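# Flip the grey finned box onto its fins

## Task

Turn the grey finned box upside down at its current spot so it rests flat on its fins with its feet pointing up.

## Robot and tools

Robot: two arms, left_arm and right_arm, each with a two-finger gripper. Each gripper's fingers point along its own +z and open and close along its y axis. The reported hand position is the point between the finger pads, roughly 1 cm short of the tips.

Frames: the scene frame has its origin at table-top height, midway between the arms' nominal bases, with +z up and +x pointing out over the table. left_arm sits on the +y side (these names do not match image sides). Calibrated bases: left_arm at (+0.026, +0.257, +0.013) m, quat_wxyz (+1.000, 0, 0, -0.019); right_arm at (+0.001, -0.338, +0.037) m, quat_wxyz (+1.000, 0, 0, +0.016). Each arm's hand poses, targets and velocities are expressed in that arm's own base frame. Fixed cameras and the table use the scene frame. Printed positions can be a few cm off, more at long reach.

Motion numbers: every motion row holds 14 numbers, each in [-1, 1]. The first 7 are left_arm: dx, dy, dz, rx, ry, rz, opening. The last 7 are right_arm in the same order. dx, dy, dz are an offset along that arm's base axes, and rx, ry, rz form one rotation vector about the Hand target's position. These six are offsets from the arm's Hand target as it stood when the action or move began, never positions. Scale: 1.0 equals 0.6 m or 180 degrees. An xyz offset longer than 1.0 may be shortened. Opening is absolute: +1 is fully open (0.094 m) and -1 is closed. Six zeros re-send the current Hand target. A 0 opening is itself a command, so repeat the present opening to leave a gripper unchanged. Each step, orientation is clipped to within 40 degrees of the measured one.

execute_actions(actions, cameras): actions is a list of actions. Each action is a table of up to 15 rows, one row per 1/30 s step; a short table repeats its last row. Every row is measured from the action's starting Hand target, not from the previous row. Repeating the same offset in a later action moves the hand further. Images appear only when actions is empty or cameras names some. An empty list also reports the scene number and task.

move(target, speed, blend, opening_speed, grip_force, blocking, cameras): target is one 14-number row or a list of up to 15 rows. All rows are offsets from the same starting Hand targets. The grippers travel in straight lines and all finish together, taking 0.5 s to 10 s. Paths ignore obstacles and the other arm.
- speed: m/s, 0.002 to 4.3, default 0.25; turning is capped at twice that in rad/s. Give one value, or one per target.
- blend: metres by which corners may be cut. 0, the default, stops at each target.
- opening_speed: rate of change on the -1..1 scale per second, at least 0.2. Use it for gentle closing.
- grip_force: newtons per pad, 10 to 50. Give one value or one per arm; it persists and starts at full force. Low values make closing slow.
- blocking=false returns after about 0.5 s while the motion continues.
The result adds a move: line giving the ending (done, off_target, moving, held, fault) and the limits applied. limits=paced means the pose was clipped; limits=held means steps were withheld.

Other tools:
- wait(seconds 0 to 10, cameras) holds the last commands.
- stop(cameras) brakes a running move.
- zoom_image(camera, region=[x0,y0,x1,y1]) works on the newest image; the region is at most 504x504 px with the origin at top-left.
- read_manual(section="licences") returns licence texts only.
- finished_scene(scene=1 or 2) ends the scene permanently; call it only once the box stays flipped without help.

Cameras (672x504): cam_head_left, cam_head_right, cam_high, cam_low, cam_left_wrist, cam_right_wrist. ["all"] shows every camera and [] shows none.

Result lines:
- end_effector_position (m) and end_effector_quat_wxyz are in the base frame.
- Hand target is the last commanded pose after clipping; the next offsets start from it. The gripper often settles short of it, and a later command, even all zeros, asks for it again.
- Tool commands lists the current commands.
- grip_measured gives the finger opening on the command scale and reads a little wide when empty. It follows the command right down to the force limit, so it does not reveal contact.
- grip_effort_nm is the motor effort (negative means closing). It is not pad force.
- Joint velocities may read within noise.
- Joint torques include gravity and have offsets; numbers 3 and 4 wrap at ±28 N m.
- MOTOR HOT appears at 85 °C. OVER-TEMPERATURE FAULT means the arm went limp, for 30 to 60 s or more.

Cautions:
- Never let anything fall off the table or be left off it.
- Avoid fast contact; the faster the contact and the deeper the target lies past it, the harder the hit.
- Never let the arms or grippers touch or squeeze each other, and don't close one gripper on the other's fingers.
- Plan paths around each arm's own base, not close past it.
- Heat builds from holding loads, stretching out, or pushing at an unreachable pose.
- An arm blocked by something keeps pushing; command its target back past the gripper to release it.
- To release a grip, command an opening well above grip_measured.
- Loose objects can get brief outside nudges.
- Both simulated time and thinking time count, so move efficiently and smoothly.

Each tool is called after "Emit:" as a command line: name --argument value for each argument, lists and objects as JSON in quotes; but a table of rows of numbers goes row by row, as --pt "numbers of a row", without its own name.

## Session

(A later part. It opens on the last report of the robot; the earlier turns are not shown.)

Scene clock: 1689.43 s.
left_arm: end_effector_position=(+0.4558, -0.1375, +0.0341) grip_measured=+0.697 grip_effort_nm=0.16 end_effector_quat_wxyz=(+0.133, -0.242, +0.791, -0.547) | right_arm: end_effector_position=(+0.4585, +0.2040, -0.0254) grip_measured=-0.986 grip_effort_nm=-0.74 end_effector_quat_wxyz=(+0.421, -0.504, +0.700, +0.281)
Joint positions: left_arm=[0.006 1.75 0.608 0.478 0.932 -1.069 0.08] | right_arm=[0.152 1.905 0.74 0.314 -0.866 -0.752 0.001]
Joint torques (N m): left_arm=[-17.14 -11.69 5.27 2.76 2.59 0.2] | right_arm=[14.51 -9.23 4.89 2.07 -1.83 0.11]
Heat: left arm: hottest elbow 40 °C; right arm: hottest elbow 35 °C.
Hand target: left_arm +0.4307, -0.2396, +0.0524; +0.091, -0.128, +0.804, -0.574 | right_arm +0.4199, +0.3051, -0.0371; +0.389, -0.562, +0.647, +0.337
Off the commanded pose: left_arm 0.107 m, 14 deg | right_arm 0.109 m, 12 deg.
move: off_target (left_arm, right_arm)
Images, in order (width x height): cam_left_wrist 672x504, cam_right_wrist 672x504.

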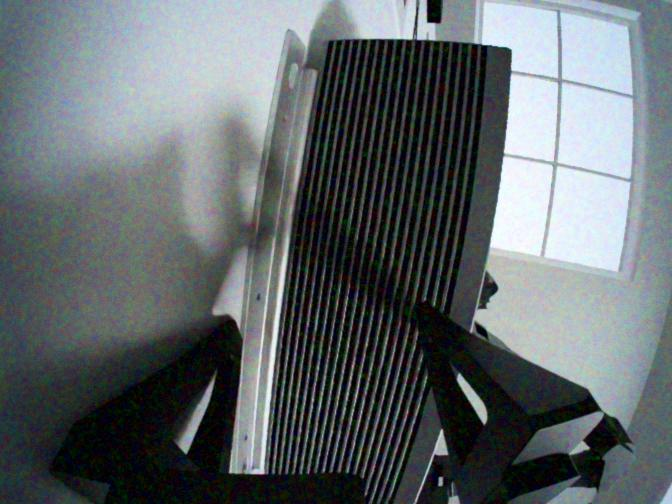

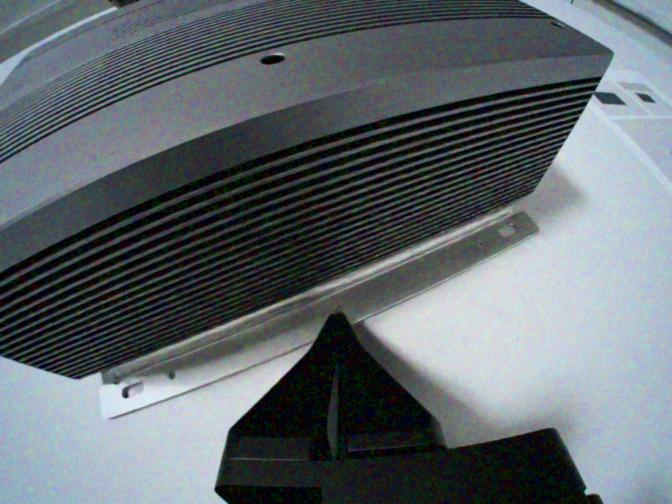

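Emit:
move --pt "0 0 0 0 0 -0.128 0.7 0 0 0 0 0 0.139 -1" --speed 0.05 --cameras '["cam_left_wrist","cam_right_wrist"]'

Scene clock: 1715.43 s.
left_arm: end_effector_position=(+0.4433, -0.1478, +0.0501) grip_measured=+0.697 grip_effort_nm=0.16 end_effector_quat_wxyz=(+0.014, -0.064, +0.819, -0.570) | right_arm: end_effector_position=(+0.4576, +0.2042, -0.0246) grip_measured=-0.987 grip_effort_nm=-0.73 end_effector_quat_wxyz=(-0.332, +0.654, -0.581, -0.354)
Joint positions: left_arm=[0.035 1.806 0.907 -0.492 1.208 -0.244 0.08] | right_arm=[0.122 2 1.075 -0.597 -1.013 -1.541 0.001]
Joint torques (N m): left_arm=[-16.38 -10.4 8.34 0.62 1.99 0.43] | right_arm=[14.15 -10.23 6.06 0.53 -3.51 -0.11]
Heat: left arm: hottest elbow 39 °C; right arm: hottest elbow 36 °C.
Hand target: left_arm +0.4306, -0.2398, +0.0524; -0.025, +0.035, +0.813, -0.581 | right_arm +0.4198, +0.3050, -0.0372; -0.306, +0.689, -0.510, -0.414
Off the commanded pose: left_arm 0.093 m, 12 deg | right_arm 0.108 m, 12 deg.
move: off_target (left_arm, right_arm)
Images, in order (width x height): cam_left_wrist 672x504, cam_right_wrist 672x504.

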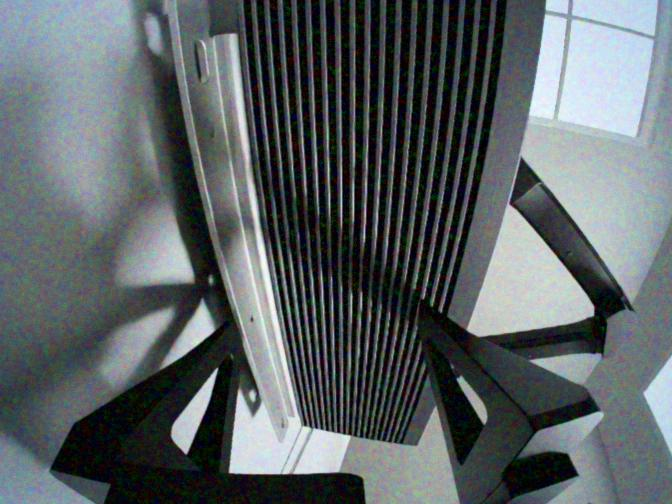

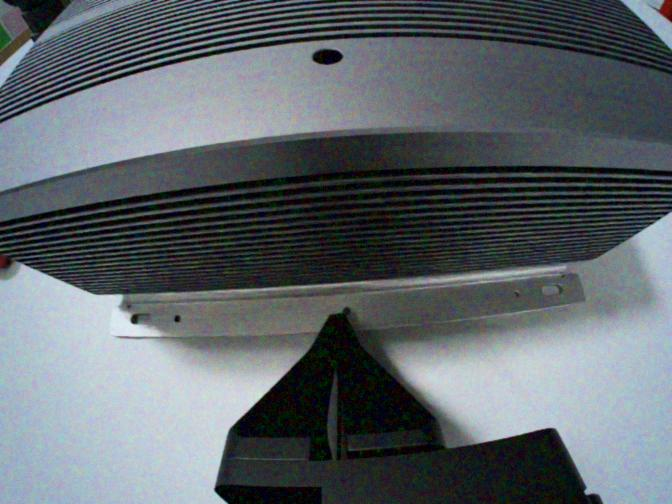

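Emit:
zoom_image --camera "cam_left_wrist" --region '[140, 240, 340, 460]'

Emit:
zoom_image --camera "cam_right_wrist" --region '[230, 220, 480, 400]'

Scaled by 2.291 from the camera's 672x504 image, which has a finer 960x720 frame.

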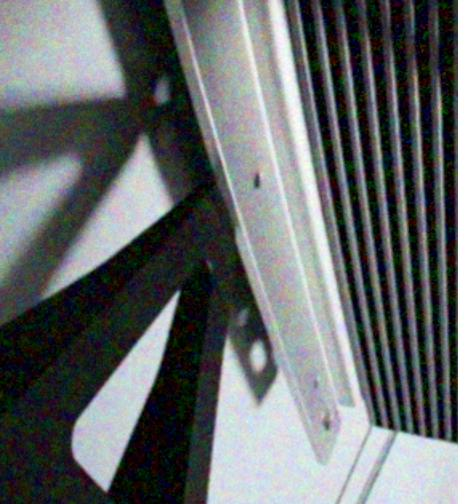

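Scaled by 2.016 from the camera's 672x504 image, which has a finer 960x720 frame.

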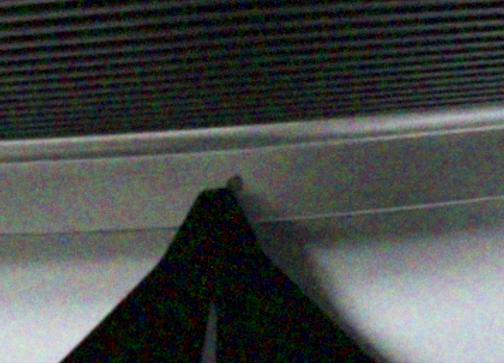

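Emit:
move --pt "0 -0.02 0 -0.0553 0.0048 0 0.7 0 0 0 0 0 0 -1" --speed 0.05 --cameras '["cam_left_wrist","cam_high","cam_right_wrist"]'

Scene clock: 1746.27 s.
left_arm: end_effector_position=(+0.4488, -0.1444, +0.0353) grip_measured=+0.699 grip_effort_nm=0.06 end_effector_quat_wxyz=(+0.028, -0.054, +0.793, -0.606) | right_arm: end_effector_position=(+0.4578, +0.2033, -0.0247) grip_measured=-0.987 grip_effort_nm=-0.73 end_effector_quat_wxyz=(-0.333, +0.653, -0.581, -0.355)
Joint positions: left_arm=[0.053 1.88 0.899 -0.372 1.298 -0.248 0.08] | right_arm=[0.119 2.001 1.075 -0.599 -1.015 -1.543 0.001]
Joint torques (N m): left_arm=[-18.08 -11.28 6.93 2.44 4.97 -0.37] | right_arm=[13.86 -10.58 5.91 0.47 -3.39 -0.13]
Heat: left arm: hottest elbow 40 °C; right arm: hottest wrist yaw 45 °C.
Hand target: left_arm +0.4307, -0.2517, +0.0524; -0.028, +0.033, +0.759, -0.649 | right_arm +0.4198, +0.3050, -0.0372; -0.306, +0.689, -0.510, -0.414
Off the commanded pose: left_arm 0.110 m, 13 deg | right_arm 0.109 m, 12 deg.
move: off_target (left_arm, right_arm)
Images, in order (width x height): cam_high 672x504, cam_left_wrist 672x504, cam_right_wrist 672x504.

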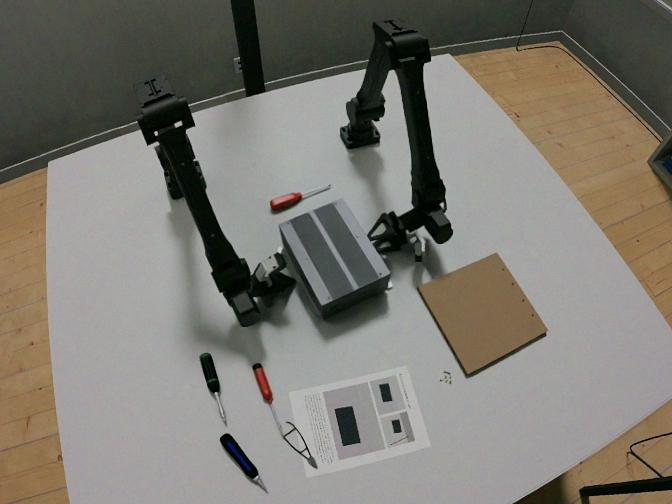

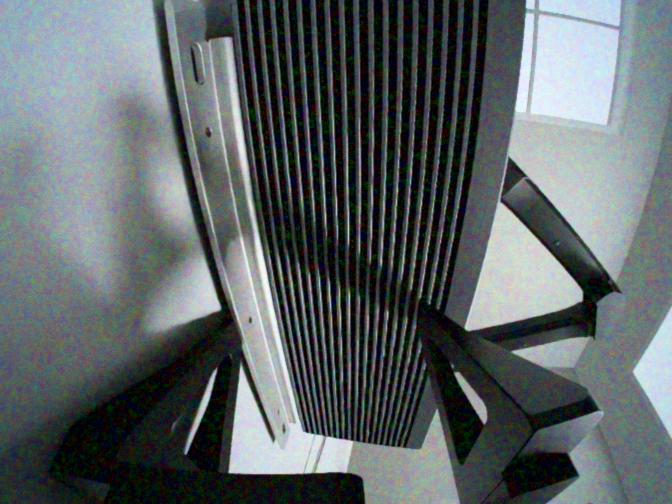

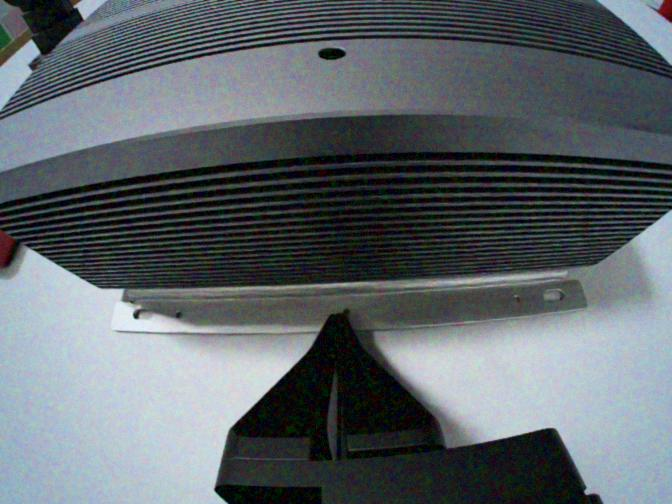

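Emit:
move --pt "-0.01 0.05 0.06 0 0 0.05 0.7 0 0 0 0 0 0 -1" --speed 0.04 --cameras '["cam_left_wrist","cam_right_wrist"]'

Scene clock: 1761.43 s.
left_arm: end_effector_position=(+0.4395, -0.1425, +0.0374) grip_measured=+0.700 grip_effort_nm=0.02 end_effector_quat_wxyz=(+0.057, -0.110, +0.785, -0.607) | right_arm: end_effector_position=(+0.4573, +0.2041, -0.0247) grip_measured=-0.987 grip_effort_nm=-0.73 end_effector_quat_wxyz=(-0.334, +0.651, -0.579, -0.358)
Joint positions: left_arm=[0.054 1.819 0.736 0.104 1.256 -0.661 0.08] | right_arm=[0.119 2.005 1.076 -0.599 -1.024 -1.544 0.001]
Joint torques (N m): left_arm=[-13.86 -16.56 6.23 2.65 4.39 -0.75] | right_arm=[14.33 -10.64 5.93 0.57 -3.02 -0.14]
Heat: left arm: hottest wrist yaw 64 °C; right arm: hottest wrist yaw 47 °C.
Hand target: left_arm +0.4246, -0.2218, +0.0884; +0.023, -0.026, +0.760, -0.649 | right_arm +0.4199, +0.3050, -0.0371; -0.306, +0.689, -0.510, -0.414
Off the commanded pose: left_arm 0.095 m, 12 deg | right_arm 0.108 m, 12 deg.
move: off_target (left_arm, right_arm)
Images, in order (width x height): cam_left_wrist 672x504, cam_right_wrist 672x504.

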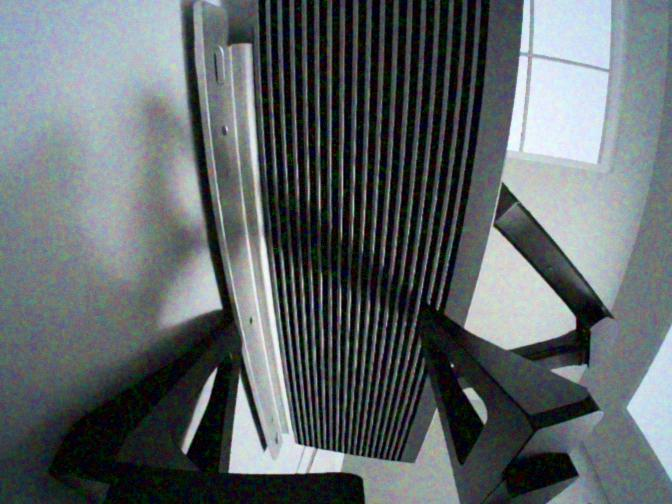

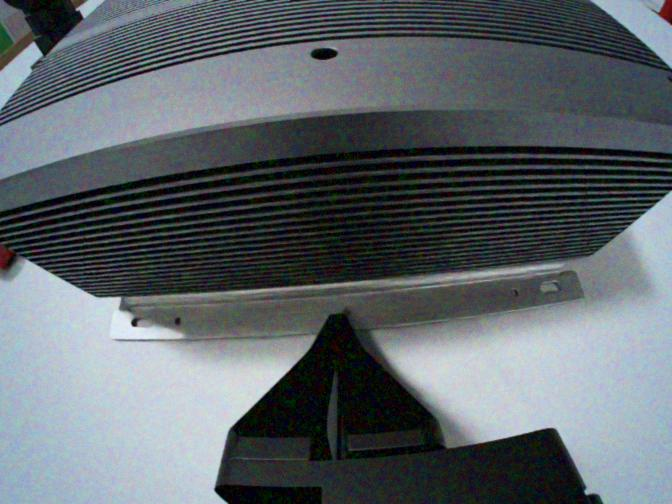

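Emit:
move --pt "0.01 0.03 0.05 0 0 0.02 0.7 0 -0.02 0 0 0 0 -1" --speed 0.06 --cameras '["cam_left_wrist"]'

Scene clock: 1772.20 s.
left_arm: end_effector_position=(+0.4259, -0.1429, +0.0541) grip_measured=+0.700 grip_effort_nm=-0.01 end_effector_quat_wxyz=(+0.037, -0.154, +0.775, -0.612) | right_arm: end_effector_position=(+0.4549, +0.2048, -0.0247) grip_measured=-0.987 grip_effort_nm=-0.73 end_effector_quat_wxyz=(-0.335, +0.657, -0.569, -0.364)
Joint positions: left_arm=[0.054 1.749 0.675 0.173 1.251 -0.829 0.08] | right_arm=[0.119 2.012 1.084 -0.63 -1.035 -1.586 0.001]
Joint torques (N m): left_arm=[-11.16 -17.2 8.28 3.78 3.69 -0.55] | right_arm=[13.04 -11.4 5.74 0.18 -2.54 -0.11]
Heat: left arm: hottest wrist yaw 70 °C; right arm: hottest wrist yaw 47 °C.
Hand target: left_arm +0.4307, -0.2037, +0.1183; +0.043, -0.050, +0.758, -0.648 | right_arm +0.4197, +0.2930, -0.0372; -0.306, +0.689, -0.510, -0.414
Off the commanded pose: left_arm 0.089 m, 13 deg | right_arm 0.096 m, 10 deg.
move: off_target (left_arm, right_arm)
Images, in order (width x height): cam_left_wrist 672x504.

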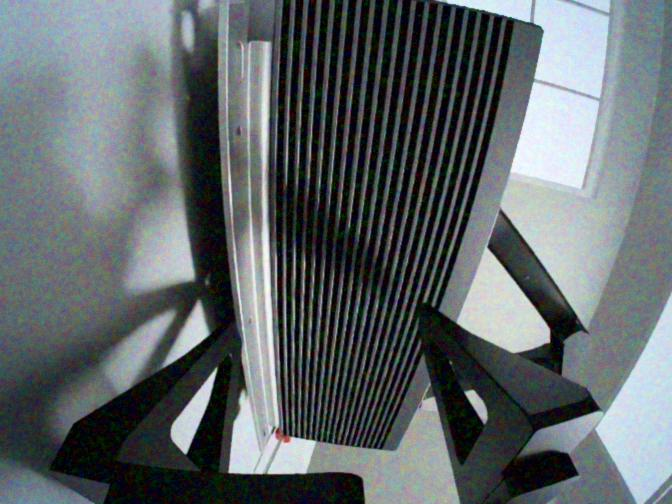

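Emit:
move --pt "0 0.02 0.02 0.012 0.02 0.045 0.7 0 0 0 0 0 0 -1" --speed 0.1 --cameras '["cam_left_wrist"]'

Scene clock: 1785.53 s.
left_arm: end_effector_position=(+0.4255, -0.1447, +0.0742) grip_measured=+0.700 grip_effort_nm=-0.01 end_effector_quat_wxyz=(+0.056, -0.207, +0.776, -0.593) | right_arm: end_effector_position=(+0.4549, +0.2054, -0.0248) grip_measured=-0.987 grip_effort_nm=-0.72 end_effector_quat_wxyz=(-0.336, +0.656, -0.569, -0.366)
Joint positions: left_arm=[0.033 1.645 0.615 0.267 1.138 -1.022 0.08] | right_arm=[0.12 2.014 1.085 -0.63 -1.04 -1.586 0.001]
Joint torques (N m): left_arm=[-8.88 -15.21 8.39 3.99 2.78 -0.53] | right_arm=[13.27 -10.93 5.63 0.21 -2.42 -0.13]
Heat: left arm: hottest wrist yaw 69 °C; right arm: hottest wrist yaw 45 °C.
Hand target: left_arm +0.4307, -0.1917, +0.1303; +0.066, -0.123, +0.766, -0.627 | right_arm +0.4197, +0.2930, -0.0372; -0.306, +0.689, -0.510, -0.414
Off the commanded pose: left_arm 0.073 m, 10 deg | right_arm 0.095 m, 10 deg.
move: off_target (left_arm, right_arm)
Images, in order (width x height): cam_left_wrist 672x504.

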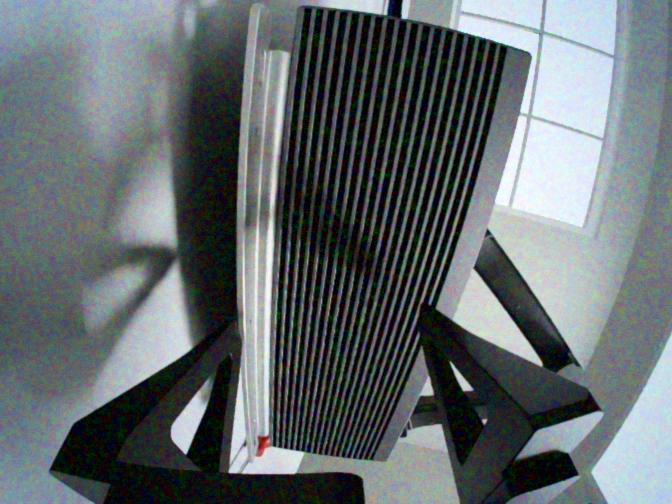

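Emit:
move --pt "0 0.01 -0.01 0.0 0.0 0.02 0.2 0 0 0 0 0 0 -1" --speed 0.05 --opening_speed 0.25 --grip_force '[35, 50]' --cameras '["cam_left_wrist"]'

Scene clock: 1801.47 s.
left_arm: end_effector_position=(+0.4223, -0.1520, +0.0841) grip_measured=+0.206 grip_effort_nm=-0.25 end_effector_quat_wxyz=(+0.079, -0.214, +0.772, -0.594) | right_arm: end_effector_position=(+0.4504, +0.2266, -0.0221) grip_measured=-0.987 grip_effort_nm=-0.73 end_effector_quat_wxyz=(-0.335, +0.665, -0.551, -0.376)
Joint positions: left_arm=[0.006 1.606 0.571 0.383 1.086 -1.116 0.057] | right_arm=[0.162 2.02 1.098 -0.63 -1.055 -1.586 0.001]
Joint torques (N m): left_arm=[-6.3 -11.63 8.75 4.19 2.55 -0.45] | right_arm=[10.46 -11.34 5.27 0.72 -1.78 0.03]
Heat: left arm: hottest wrist yaw 63 °C; right arm: hottest wrist yaw 43 °C.
Hand target: left_arm +0.4306, -0.1858, +0.1242; +0.085, -0.147, +0.762, -0.625 | right_arm +0.4198, +0.2931, -0.0371; -0.306, +0.689, -0.510, -0.414
Off the commanded pose: left_arm 0.053 m, 9 deg | right_arm 0.075 m, 8 deg.
grip_force (N): 35, 50
move: off_target (left_arm, right_arm)
Images, in order (width x height): cam_left_wrist 672x504.

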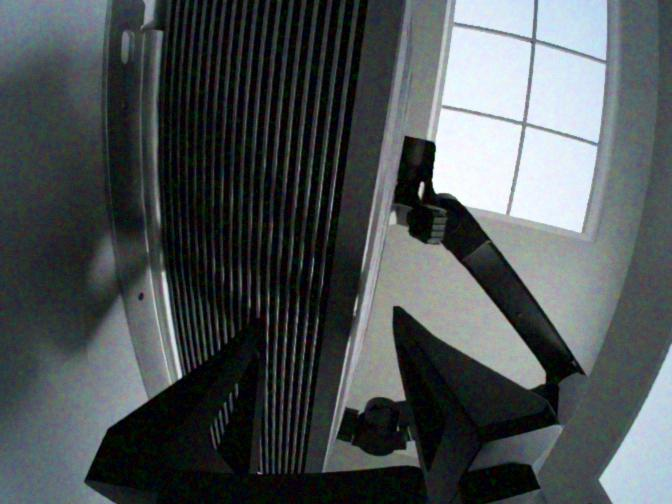

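Emit:
move --pt "0 0.14 0 0 0 0 0.2 0 -0.06 0 0 0 0 -1" --speed 0.12 --cameras '["all"]'

Scene clock: 1819.50 s.
left_arm: end_effector_position=(+0.4178, -0.1063, +0.1129) grip_measured=+0.203 grip_effort_nm=-0.11 end_effector_quat_wxyz=(+0.069, -0.160, +0.761, -0.625) | right_arm: end_effector_position=(+0.4313, +0.2462, -0.0223) grip_measured=-0.987 grip_effort_nm=-0.73 end_effector_quat_wxyz=(-0.326, +0.686, -0.513, -0.399)
Joint positions: left_arm=[0.152 1.568 0.66 -0.009 1.303 -0.767 0.056] | right_arm=[0.205 2.039 1.116 -0.721 -1.081 -1.696 0.001]
Joint torques (N m): left_arm=[-0.21 -9.64 8.66 1.1 0.72 0.05] | right_arm=[1.85 -11.58 4.88 -0.31 -0.56 -0.13]
Heat: left arm: hottest wrist yaw 58 °C; right arm: hottest wrist yaw 40 °C.
Hand target: left_arm +0.4306, -0.1018, +0.1243; +0.085, -0.147, +0.762, -0.625 | right_arm +0.4198, +0.2570, -0.0372; -0.306, +0.689, -0.510, -0.414
Off the commanded pose: left_arm 0.018 m, 2 deg | right_arm 0.022 m, 3 deg.
grip_force (N): 35, 50
move: off_target (left_arm, right_arm)

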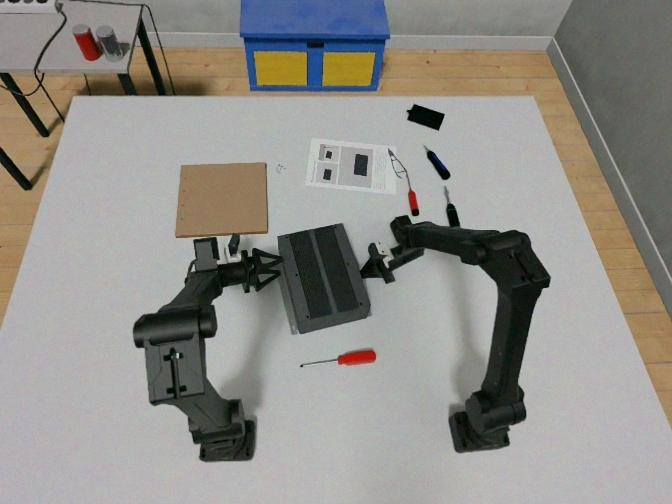

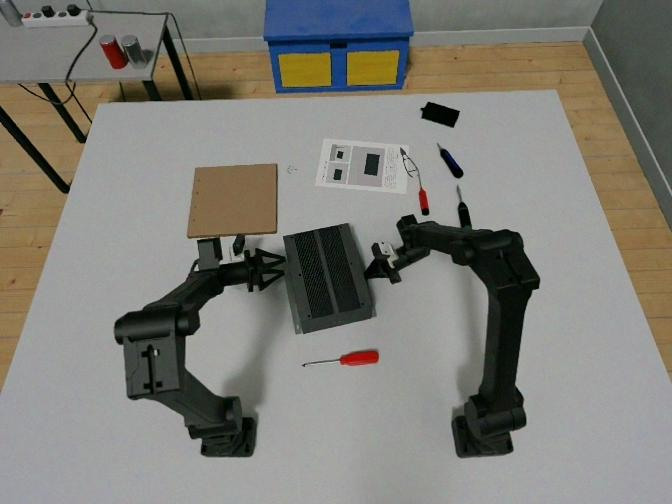

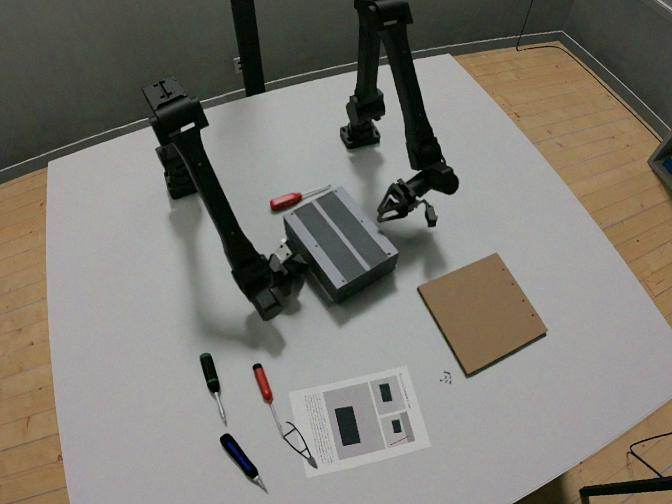

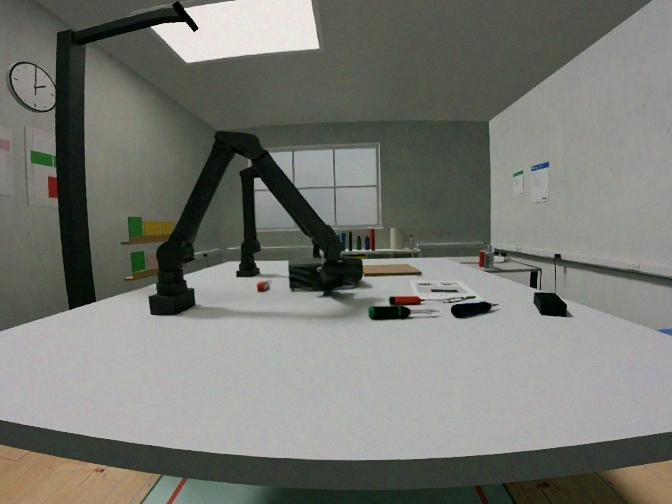

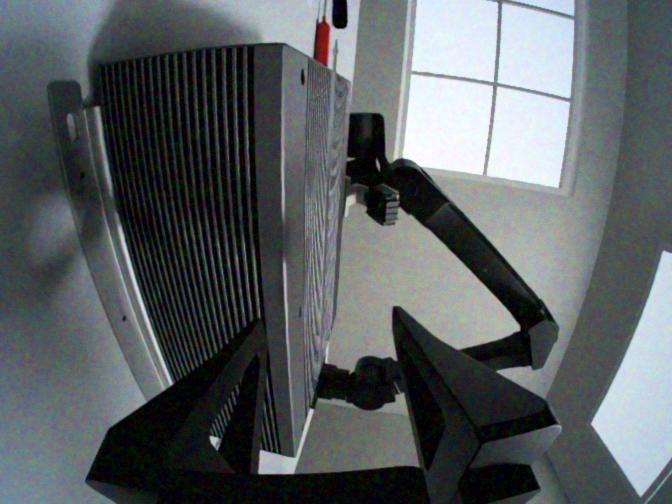

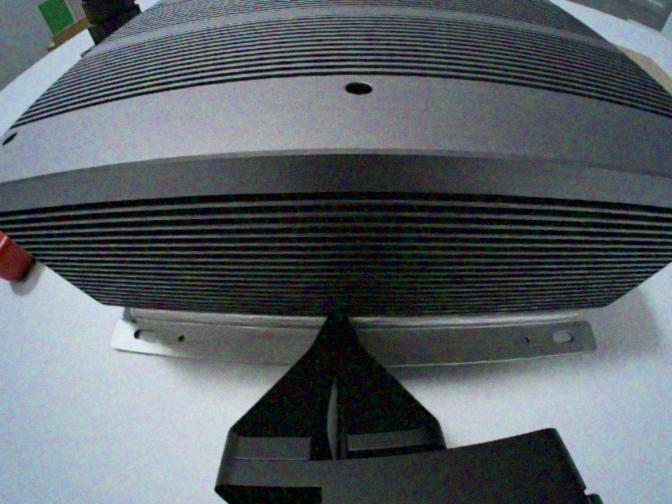

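Emit:
move --pt "0 0.13 0.02 0 0 0 0.7 0.02 -0.1 0.01 0 0 0 -1" --speed 0.12 --grip_force 50 --cameras '["cam_left_wrist","cam_right_wrist"]'

Scene clock: 1852.33 s.
left_arm: end_effector_position=(+0.4192, -0.0302, +0.1373) grip_measured=+0.697 grip_effort_nm=0.16 end_effector_quat_wxyz=(+0.081, -0.151, +0.760, -0.627) | right_arm: end_effector_position=(+0.4233, +0.2012, -0.0248) grip_measured=-0.987 grip_effort_nm=-0.73 end_effector_quat_wxyz=(-0.307, +0.688, -0.509, -0.417)
Joint positions: left_arm=[0.347 1.636 0.893 -0.934 1.367 0.041 0.08] | right_arm=[0.115 2.076 1.157 -0.989 -1.058 -1.951 0.001]
Joint torques (N m): left_arm=[-0.44 -8.29 8.96 0.14 0.63 0.06] | right_arm=[-1.32 -13.04 6.16 -0.29 -0.26 -0.11]
Heat: left arm: hottest wrist yaw 46 °C; right arm: hottest elbow 36 °C.
Hand target: left_arm +0.4307, -0.0237, +0.1364; +0.085, -0.147, +0.762, -0.625 | right_arm +0.4319, +0.1970, -0.0311; -0.306, +0.689, -0.510, -0.413
Off the commanded pose: left_arm 0.013 m, 1 deg | right_arm 0.011 m, 0 deg.
move: off_target (left_arm, right_arm)
Images, in order (width x height): cam_left_wrist 672x504, cam_right_wrist 672x504.

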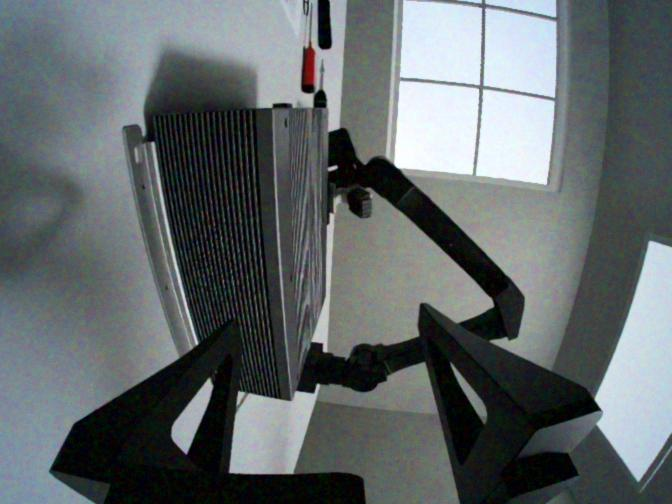

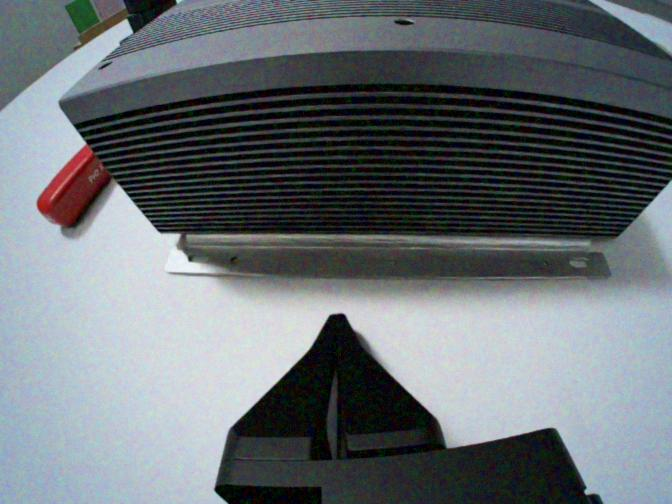

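Emit:
move --pt "-0.0678 -0.04 -0.1 0.0326 0.011 -0.0317 0.7 0.04 0.01 -0.002 0 0 0 -1" --pt "-0.0678 -0.0605 -0.187 0.0326 0.011 -0.0317 0.7 0.04 0.0267 -0.003 0 0 0 -1" --speed 0.1 --blend '[0.02,0]' --cameras '["cam_left_wrist","cam_right_wrist"]'

Scene clock: 1917.57 s.
left_arm: end_effector_position=(+0.3935, -0.0551, +0.0330) grip_measured=+0.697 grip_effort_nm=0.16 end_effector_quat_wxyz=(+0.062, -0.108, +0.802, -0.584) | right_arm: end_effector_position=(+0.4490, +0.2056, -0.0251) grip_measured=-0.987 grip_effort_nm=-0.73 end_effector_quat_wxyz=(-0.308, +0.683, -0.515, -0.416)
Joint positions: left_arm=[0.291 1.808 0.801 -0.718 1.253 0.134 0.08] | right_arm=[0.117 2.112 1.234 -1.005 -1.062 -1.917 0.001]
Joint torques (N m): left_arm=[-1.67 -9.11 4.14 0.81 0.74 -0.28] | right_arm=[0.44 -13.63 6.52 0.47 -0.5 -0.01]
Heat: left arm: hottest elbow 44 °C; right arm: hottest elbow 37 °C.
Hand target: left_arm +0.3899, -0.0601, +0.0241; +0.049, -0.115, +0.801, -0.586 | right_arm +0.4559, +0.2130, -0.0329; -0.306, +0.689, -0.510, -0.414
Off the commanded pose: left_arm 0.011 m, 2 deg | right_arm 0.013 m, 1 deg.
move: off_target (left_arm, right_arm)
Images, in order (width x height): cam_left_wrist 672x504, cam_right_wrist 672x504.

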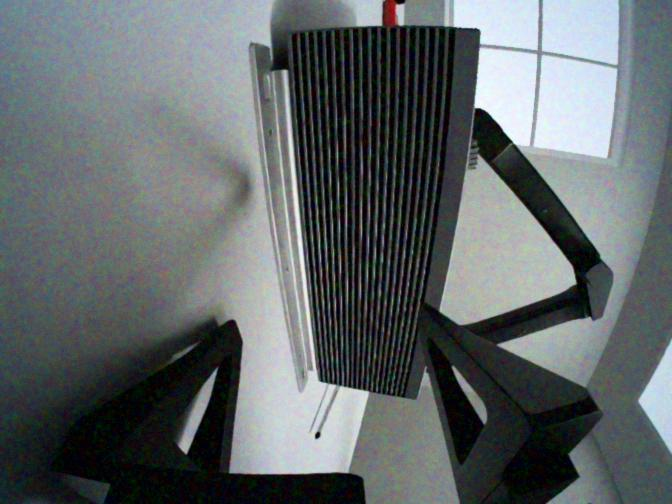

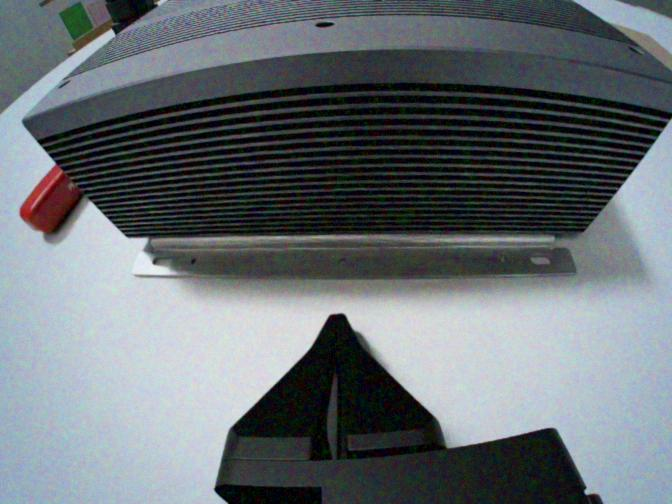

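Emit:
move --pt "0.0286 -0.1045 -0.002 0 0 0 0.7 -0.015 0.0735 -0.003 0 0 0 -1" --speed 0.06 --cameras '["cam_left_wrist","cam_right_wrist"]'

Scene clock: 1926.80 s.
left_arm: end_effector_position=(+0.4157, -0.1054, +0.0311) grip_measured=+0.697 grip_effort_nm=0.16 end_effector_quat_wxyz=(+0.072, -0.112, +0.796, -0.590) | right_arm: end_effector_position=(+0.4562, +0.2351, -0.0253) grip_measured=-0.987 grip_effort_nm=-0.73 end_effector_quat_wxyz=(-0.316, +0.675, -0.525, -0.412)
Joint positions: left_arm=[0.148 1.782 0.713 -0.149 1.254 -0.387 0.08] | right_arm=[0.172 2.099 1.216 -0.844 -1.085 -1.74 0.001]
Joint torques (N m): left_arm=[-4.19 -10.29 3.79 1.52 0.01 -0.42] | right_arm=[2.96 -14.86 4.77 1.29 -0.34 0.03]
Heat: left arm: hottest elbow 43 °C; right arm: hottest elbow 37 °C.
Hand target: left_arm +0.4072, -0.1228, +0.0229; +0.049, -0.115, +0.801, -0.586 | right_arm +0.4469, +0.2570, -0.0348; -0.306, +0.689, -0.510, -0.414
Off the commanded pose: left_arm 0.021 m, 3 deg | right_arm 0.026 m, 3 deg.
move: off_target (left_arm, right_arm)
Images, in order (width x height): cam_left_wrist 672x504, cam_right_wrist 672x504.

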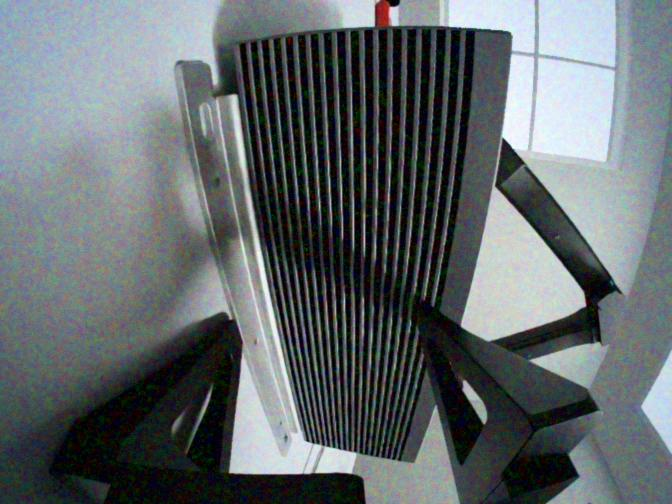

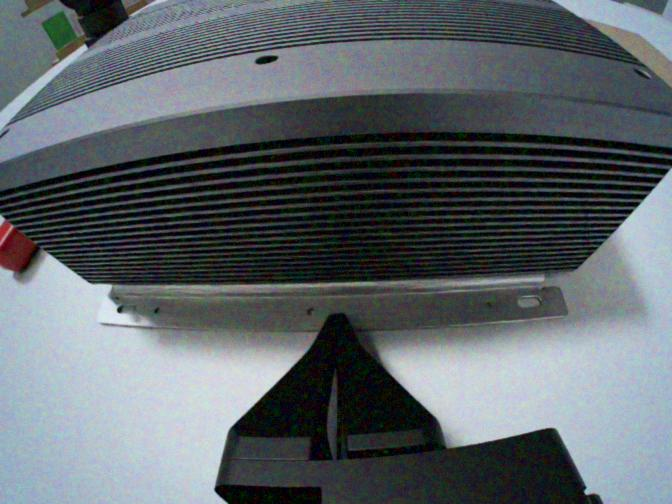

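Emit:
move --pt "0.02 -0.105 0.03 0 0 0 0.7 -0.03 0.107 0 0 0 0 -1" --speed 0.05 --cameras '["cam_left_wrist","cam_right_wrist"]'

Scene clock: 1939.67 s.
left_arm: end_effector_position=(+0.4292, -0.1093, +0.0347) grip_measured=+0.698 grip_effort_nm=0.15 end_effector_quat_wxyz=(+0.086, -0.187, +0.791, -0.576) | right_arm: end_effector_position=(+0.4615, +0.2346, -0.0249) grip_measured=-0.987 grip_effort_nm=-0.73 end_effector_quat_wxyz=(-0.326, +0.649, -0.570, -0.384)
Joint positions: left_arm=[0.119 1.748 0.64 0.185 1.156 -0.775 0.08] | right_arm=[0.174 2.042 1.127 -0.606 -1.056 -1.497 0.001]
Joint torques (N m): left_arm=[-14.68 -10.64 5.39 2.28 0.92 -0.2] | right_arm=[12.75 -13.27 5.12 2.09 -1.79 0.04]
Heat: left arm: hottest elbow 42 °C; right arm: hottest elbow 37 °C.
Hand target: left_arm +0.4190, -0.1858, +0.0409; +0.048, -0.116, +0.801, -0.586 | right_arm +0.4288, +0.3212, -0.0348; -0.306, +0.689, -0.510, -0.414
Off the commanded pose: left_arm 0.077 m, 9 deg | right_arm 0.093 m, 9 deg.
move: off_target (left_arm, right_arm)
Images, in order (width x height): cam_left_wrist 672x504, cam_right_wrist 672x504.

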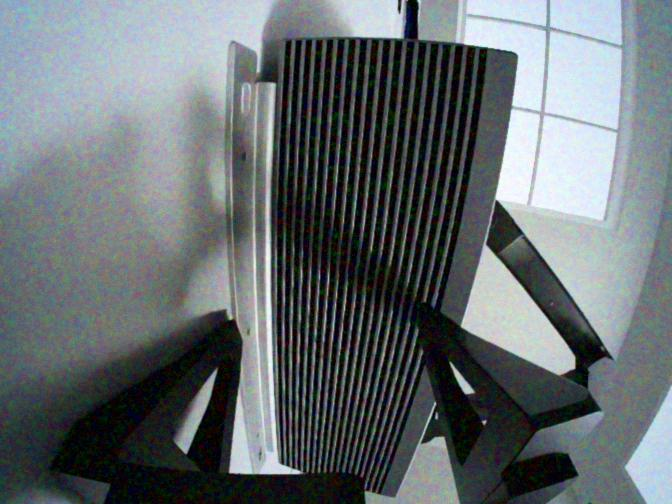

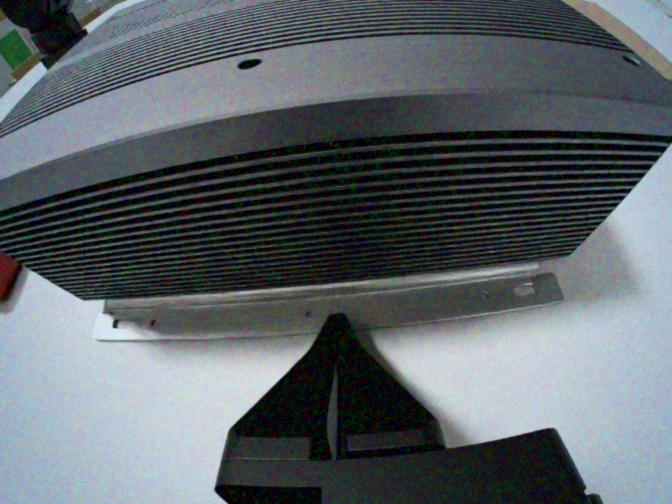

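Emit:
move --pt "-0.01 -0.01 0.03 0 0 -0.085 0.7 -0.005 0.01 0 0 0 0.035 -1" --speed 0.06 --cameras '["cam_left_wrist","cam_right_wrist"]'

Scene clock: 1948.97 s.
left_arm: end_effector_position=(+0.4124, -0.1209, +0.0501) grip_measured=+0.698 grip_effort_nm=0.16 end_effector_quat_wxyz=(+0.001, -0.086, +0.812, -0.577) | right_arm: end_effector_position=(+0.4602, +0.2322, -0.0245) grip_measured=-0.987 grip_effort_nm=-0.72 end_effector_quat_wxyz=(-0.307, +0.682, -0.539, -0.387)
Joint positions: left_arm=[0.108 1.781 0.857 -0.651 1.231 -0.1 0.08] | right_arm=[0.174 2.071 1.201 -0.797 -1.031 -1.684 0.001]
Joint torques (N m): left_arm=[-13.98 -10.64 8.65 0.32 1.91 0.11] | right_arm=[13.68 -12.69 6.61 0.54 -2.67 -0.15]
Heat: left arm: hottest elbow 42 °C; right arm: hottest elbow 37 °C.
Hand target: left_arm +0.4131, -0.1917, +0.0590; -0.030, -0.008, +0.809, -0.587 | right_arm +0.4258, +0.3273, -0.0347; -0.283, +0.716, -0.471, -0.430
Off the commanded pose: left_arm 0.071 m, 10 deg | right_arm 0.102 m, 10 deg.
move: off_target (left_arm, right_arm)
Images, in order (width x height): cam_left_wrist 672x504, cam_right_wrist 672x504.

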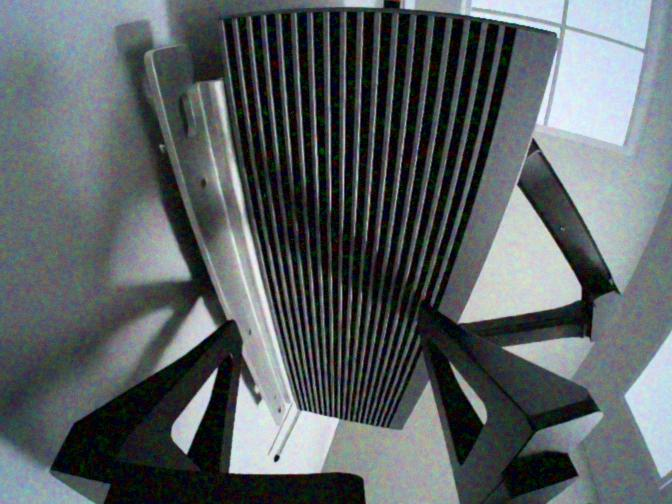

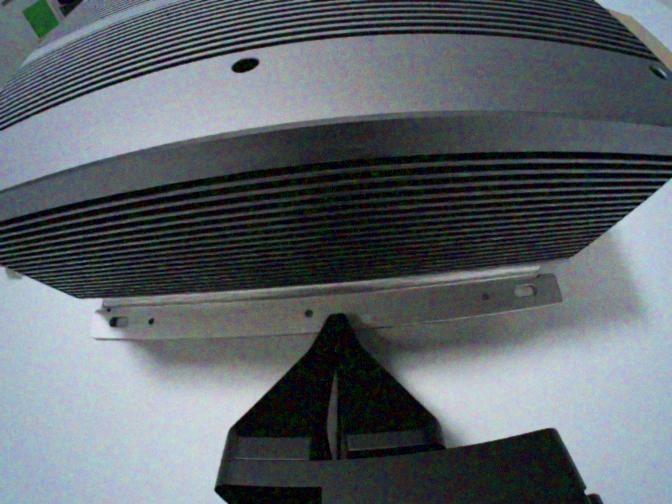

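Emit:
move --pt "0 -0.01 0.02 0 0 0.01 1.0 0 0 0 0 0 0 -1" --speed 0.06 --opening_speed 0.3 --cameras '["cam_left_wrist"]'

Scene clock: 1962.57 s.
left_arm: end_effector_position=(+0.4211, -0.1285, +0.0613) grip_measured=+0.996 grip_effort_nm=0.23 end_effector_quat_wxyz=(+0.010, -0.083, +0.806, -0.586) | right_arm: end_effector_position=(+0.4614, +0.2321, -0.0246) grip_measured=-0.987 grip_effort_nm=-0.73 end_effector_quat_wxyz=(-0.307, +0.683, -0.539, -0.386)
Joint positions: left_arm=[0.09 1.761 0.856 -0.572 1.252 -0.184 0.094] | right_arm=[0.174 2.072 1.203 -0.797 -1.028 -1.684 0.001]
Joint torques (N m): left_arm=[-13.8 -12.63 6.54 1.77 0.89 -0.43] | right_arm=[12.98 -12.51 6.58 0.51 -2.84 -0.15]
Heat: left arm: hottest elbow 42 °C; right arm: hottest wrist yaw 38 °C.
Hand target: left_arm +0.4131, -0.1977, +0.0709; -0.021, -0.021, +0.809, -0.588 | right_arm +0.4258, +0.3273, -0.0348; -0.283, +0.716, -0.471, -0.430
Off the commanded pose: left_arm 0.070 m, 8 deg | right_arm 0.102 m, 10 deg.
move: off_target (left_arm, right_arm)
Images, in order (width x height): cam_left_wrist 672x504.

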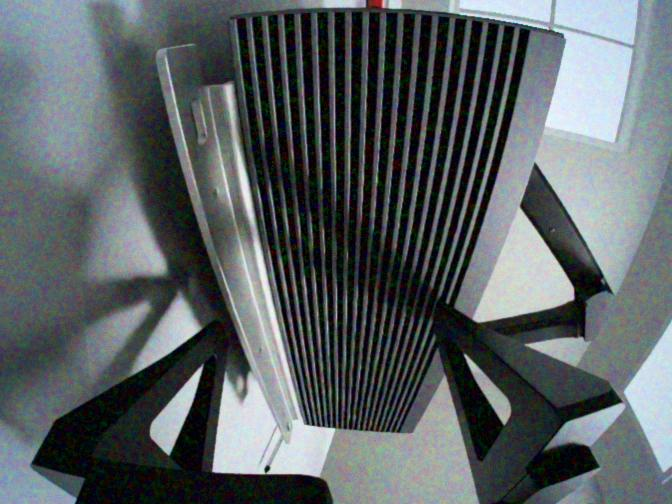

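Emit:
move --pt "0.005 -0.05 0.005 -0.05 0 0 1.0 0 0.02 0 0 0 0 -1" --speed 0.06 --cameras '["cam_left_wrist","cam_right_wrist"]'

Scene clock: 1970.87 s.
left_arm: end_effector_position=(+0.4336, -0.1656, +0.0954) grip_measured=+0.998 grip_effort_nm=0.12 end_effector_quat_wxyz=(+0.026, -0.032, +0.747, -0.663) | right_arm: end_effector_position=(+0.4615, +0.2319, -0.0247) grip_measured=-0.987 grip_effort_nm=-0.73 end_effector_quat_wxyz=(-0.303, +0.679, -0.545, -0.387)
Joint positions: left_arm=[0.017 1.759 0.817 -0.13 1.436 -0.507 0.094] | right_arm=[0.174 2.072 1.204 -0.798 -1.026 -1.669 0.001]
Joint torques (N m): left_arm=[-12.22 -9.58 5.37 1.73 -1.45 -0.53] | right_arm=[15.44 -12.22 6.35 1.46 -3.01 -0.01]
Heat: left arm: hottest elbow 42 °C; right arm: hottest wrist yaw 40 °C.
Hand target: left_arm +0.4161, -0.2277, +0.0738; -0.022, -0.019, +0.760, -0.649 | right_arm +0.4258, +0.3393, -0.0349; -0.283, +0.716, -0.471, -0.430
Off the commanded pose: left_arm 0.068 m, 6 deg | right_arm 0.114 m, 11 deg.
move: off_target (left_arm, right_arm)
Images, in order (width x height): cam_left_wrist 672x504, cam_right_wrist 672x504.

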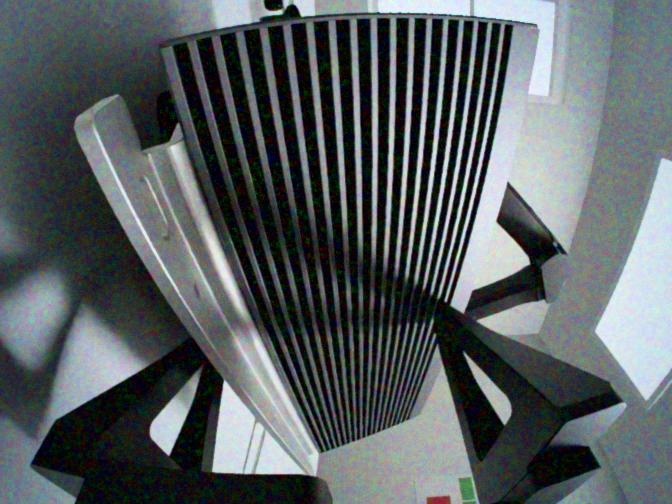

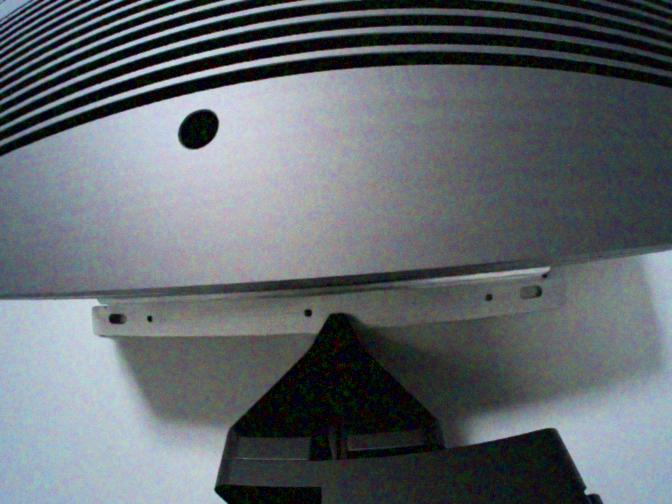

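Emit:
move --pt "0.0 0.0 0.05 0.06 0 0 0.5 0 0 0 0 0 0 -1" --speed 0.06 --opening_speed 0.4 --cameras '["cam_left_wrist","cam_right_wrist"]'

Scene clock: 2003.07 s.
left_arm: end_effector_position=(+0.4324, -0.1738, +0.1222) grip_measured=+0.659 grip_effort_nm=-1.01 end_effector_quat_wxyz=(+0.016, -0.065, +0.803, -0.592) | right_arm: end_effector_position=(+0.4618, +0.2323, -0.0246) grip_measured=-0.987 grip_effort_nm=-0.72 end_effector_quat_wxyz=(-0.304, +0.679, -0.544, -0.388)
Joint positions: left_arm=[-0.02 1.621 0.864 -0.424 1.241 -0.463 0.078] | right_arm=[0.174 2.072 1.204 -0.796 -1.029 -1.668 0.001]
Joint torques (N m): left_arm=[-11.11 -8.64 7.3 0.62 -0.82 0.23] | right_arm=[15.03 -12.04 6.39 1.36 -2.84 -0.04]
Heat: left arm: hottest elbow 40 °C; right arm: hottest wrist yaw 46 °C.
Hand target: left_arm +0.4162, -0.2277, +0.1040; -0.020, -0.021, +0.818, -0.575 | right_arm +0.4258, +0.3393, -0.0348; -0.283, +0.716, -0.471, -0.430
Off the commanded pose: left_arm 0.059 m, 7 deg | right_arm 0.113 m, 11 deg.
move: off_target (left_arm, right_arm)
Images, in order (width x height): cam_left_wrist 672x504, cam_right_wrist 672x504.

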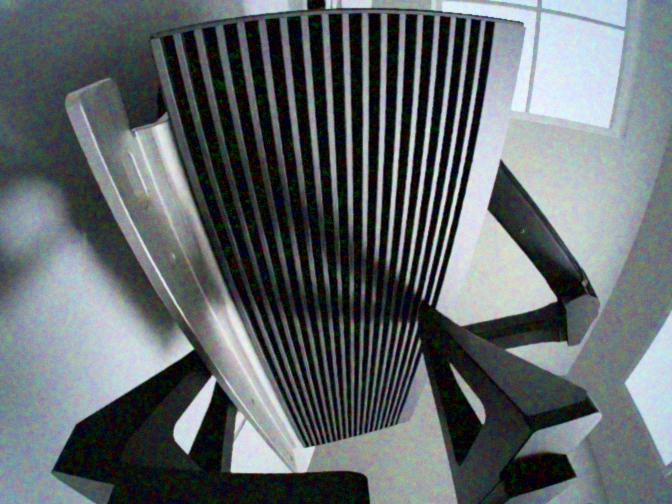

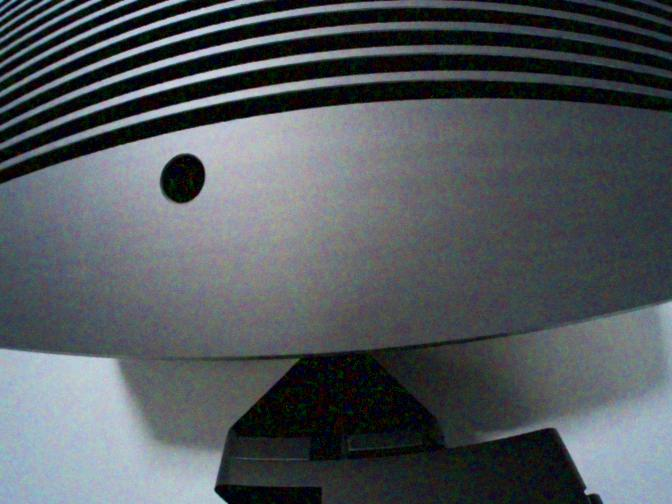

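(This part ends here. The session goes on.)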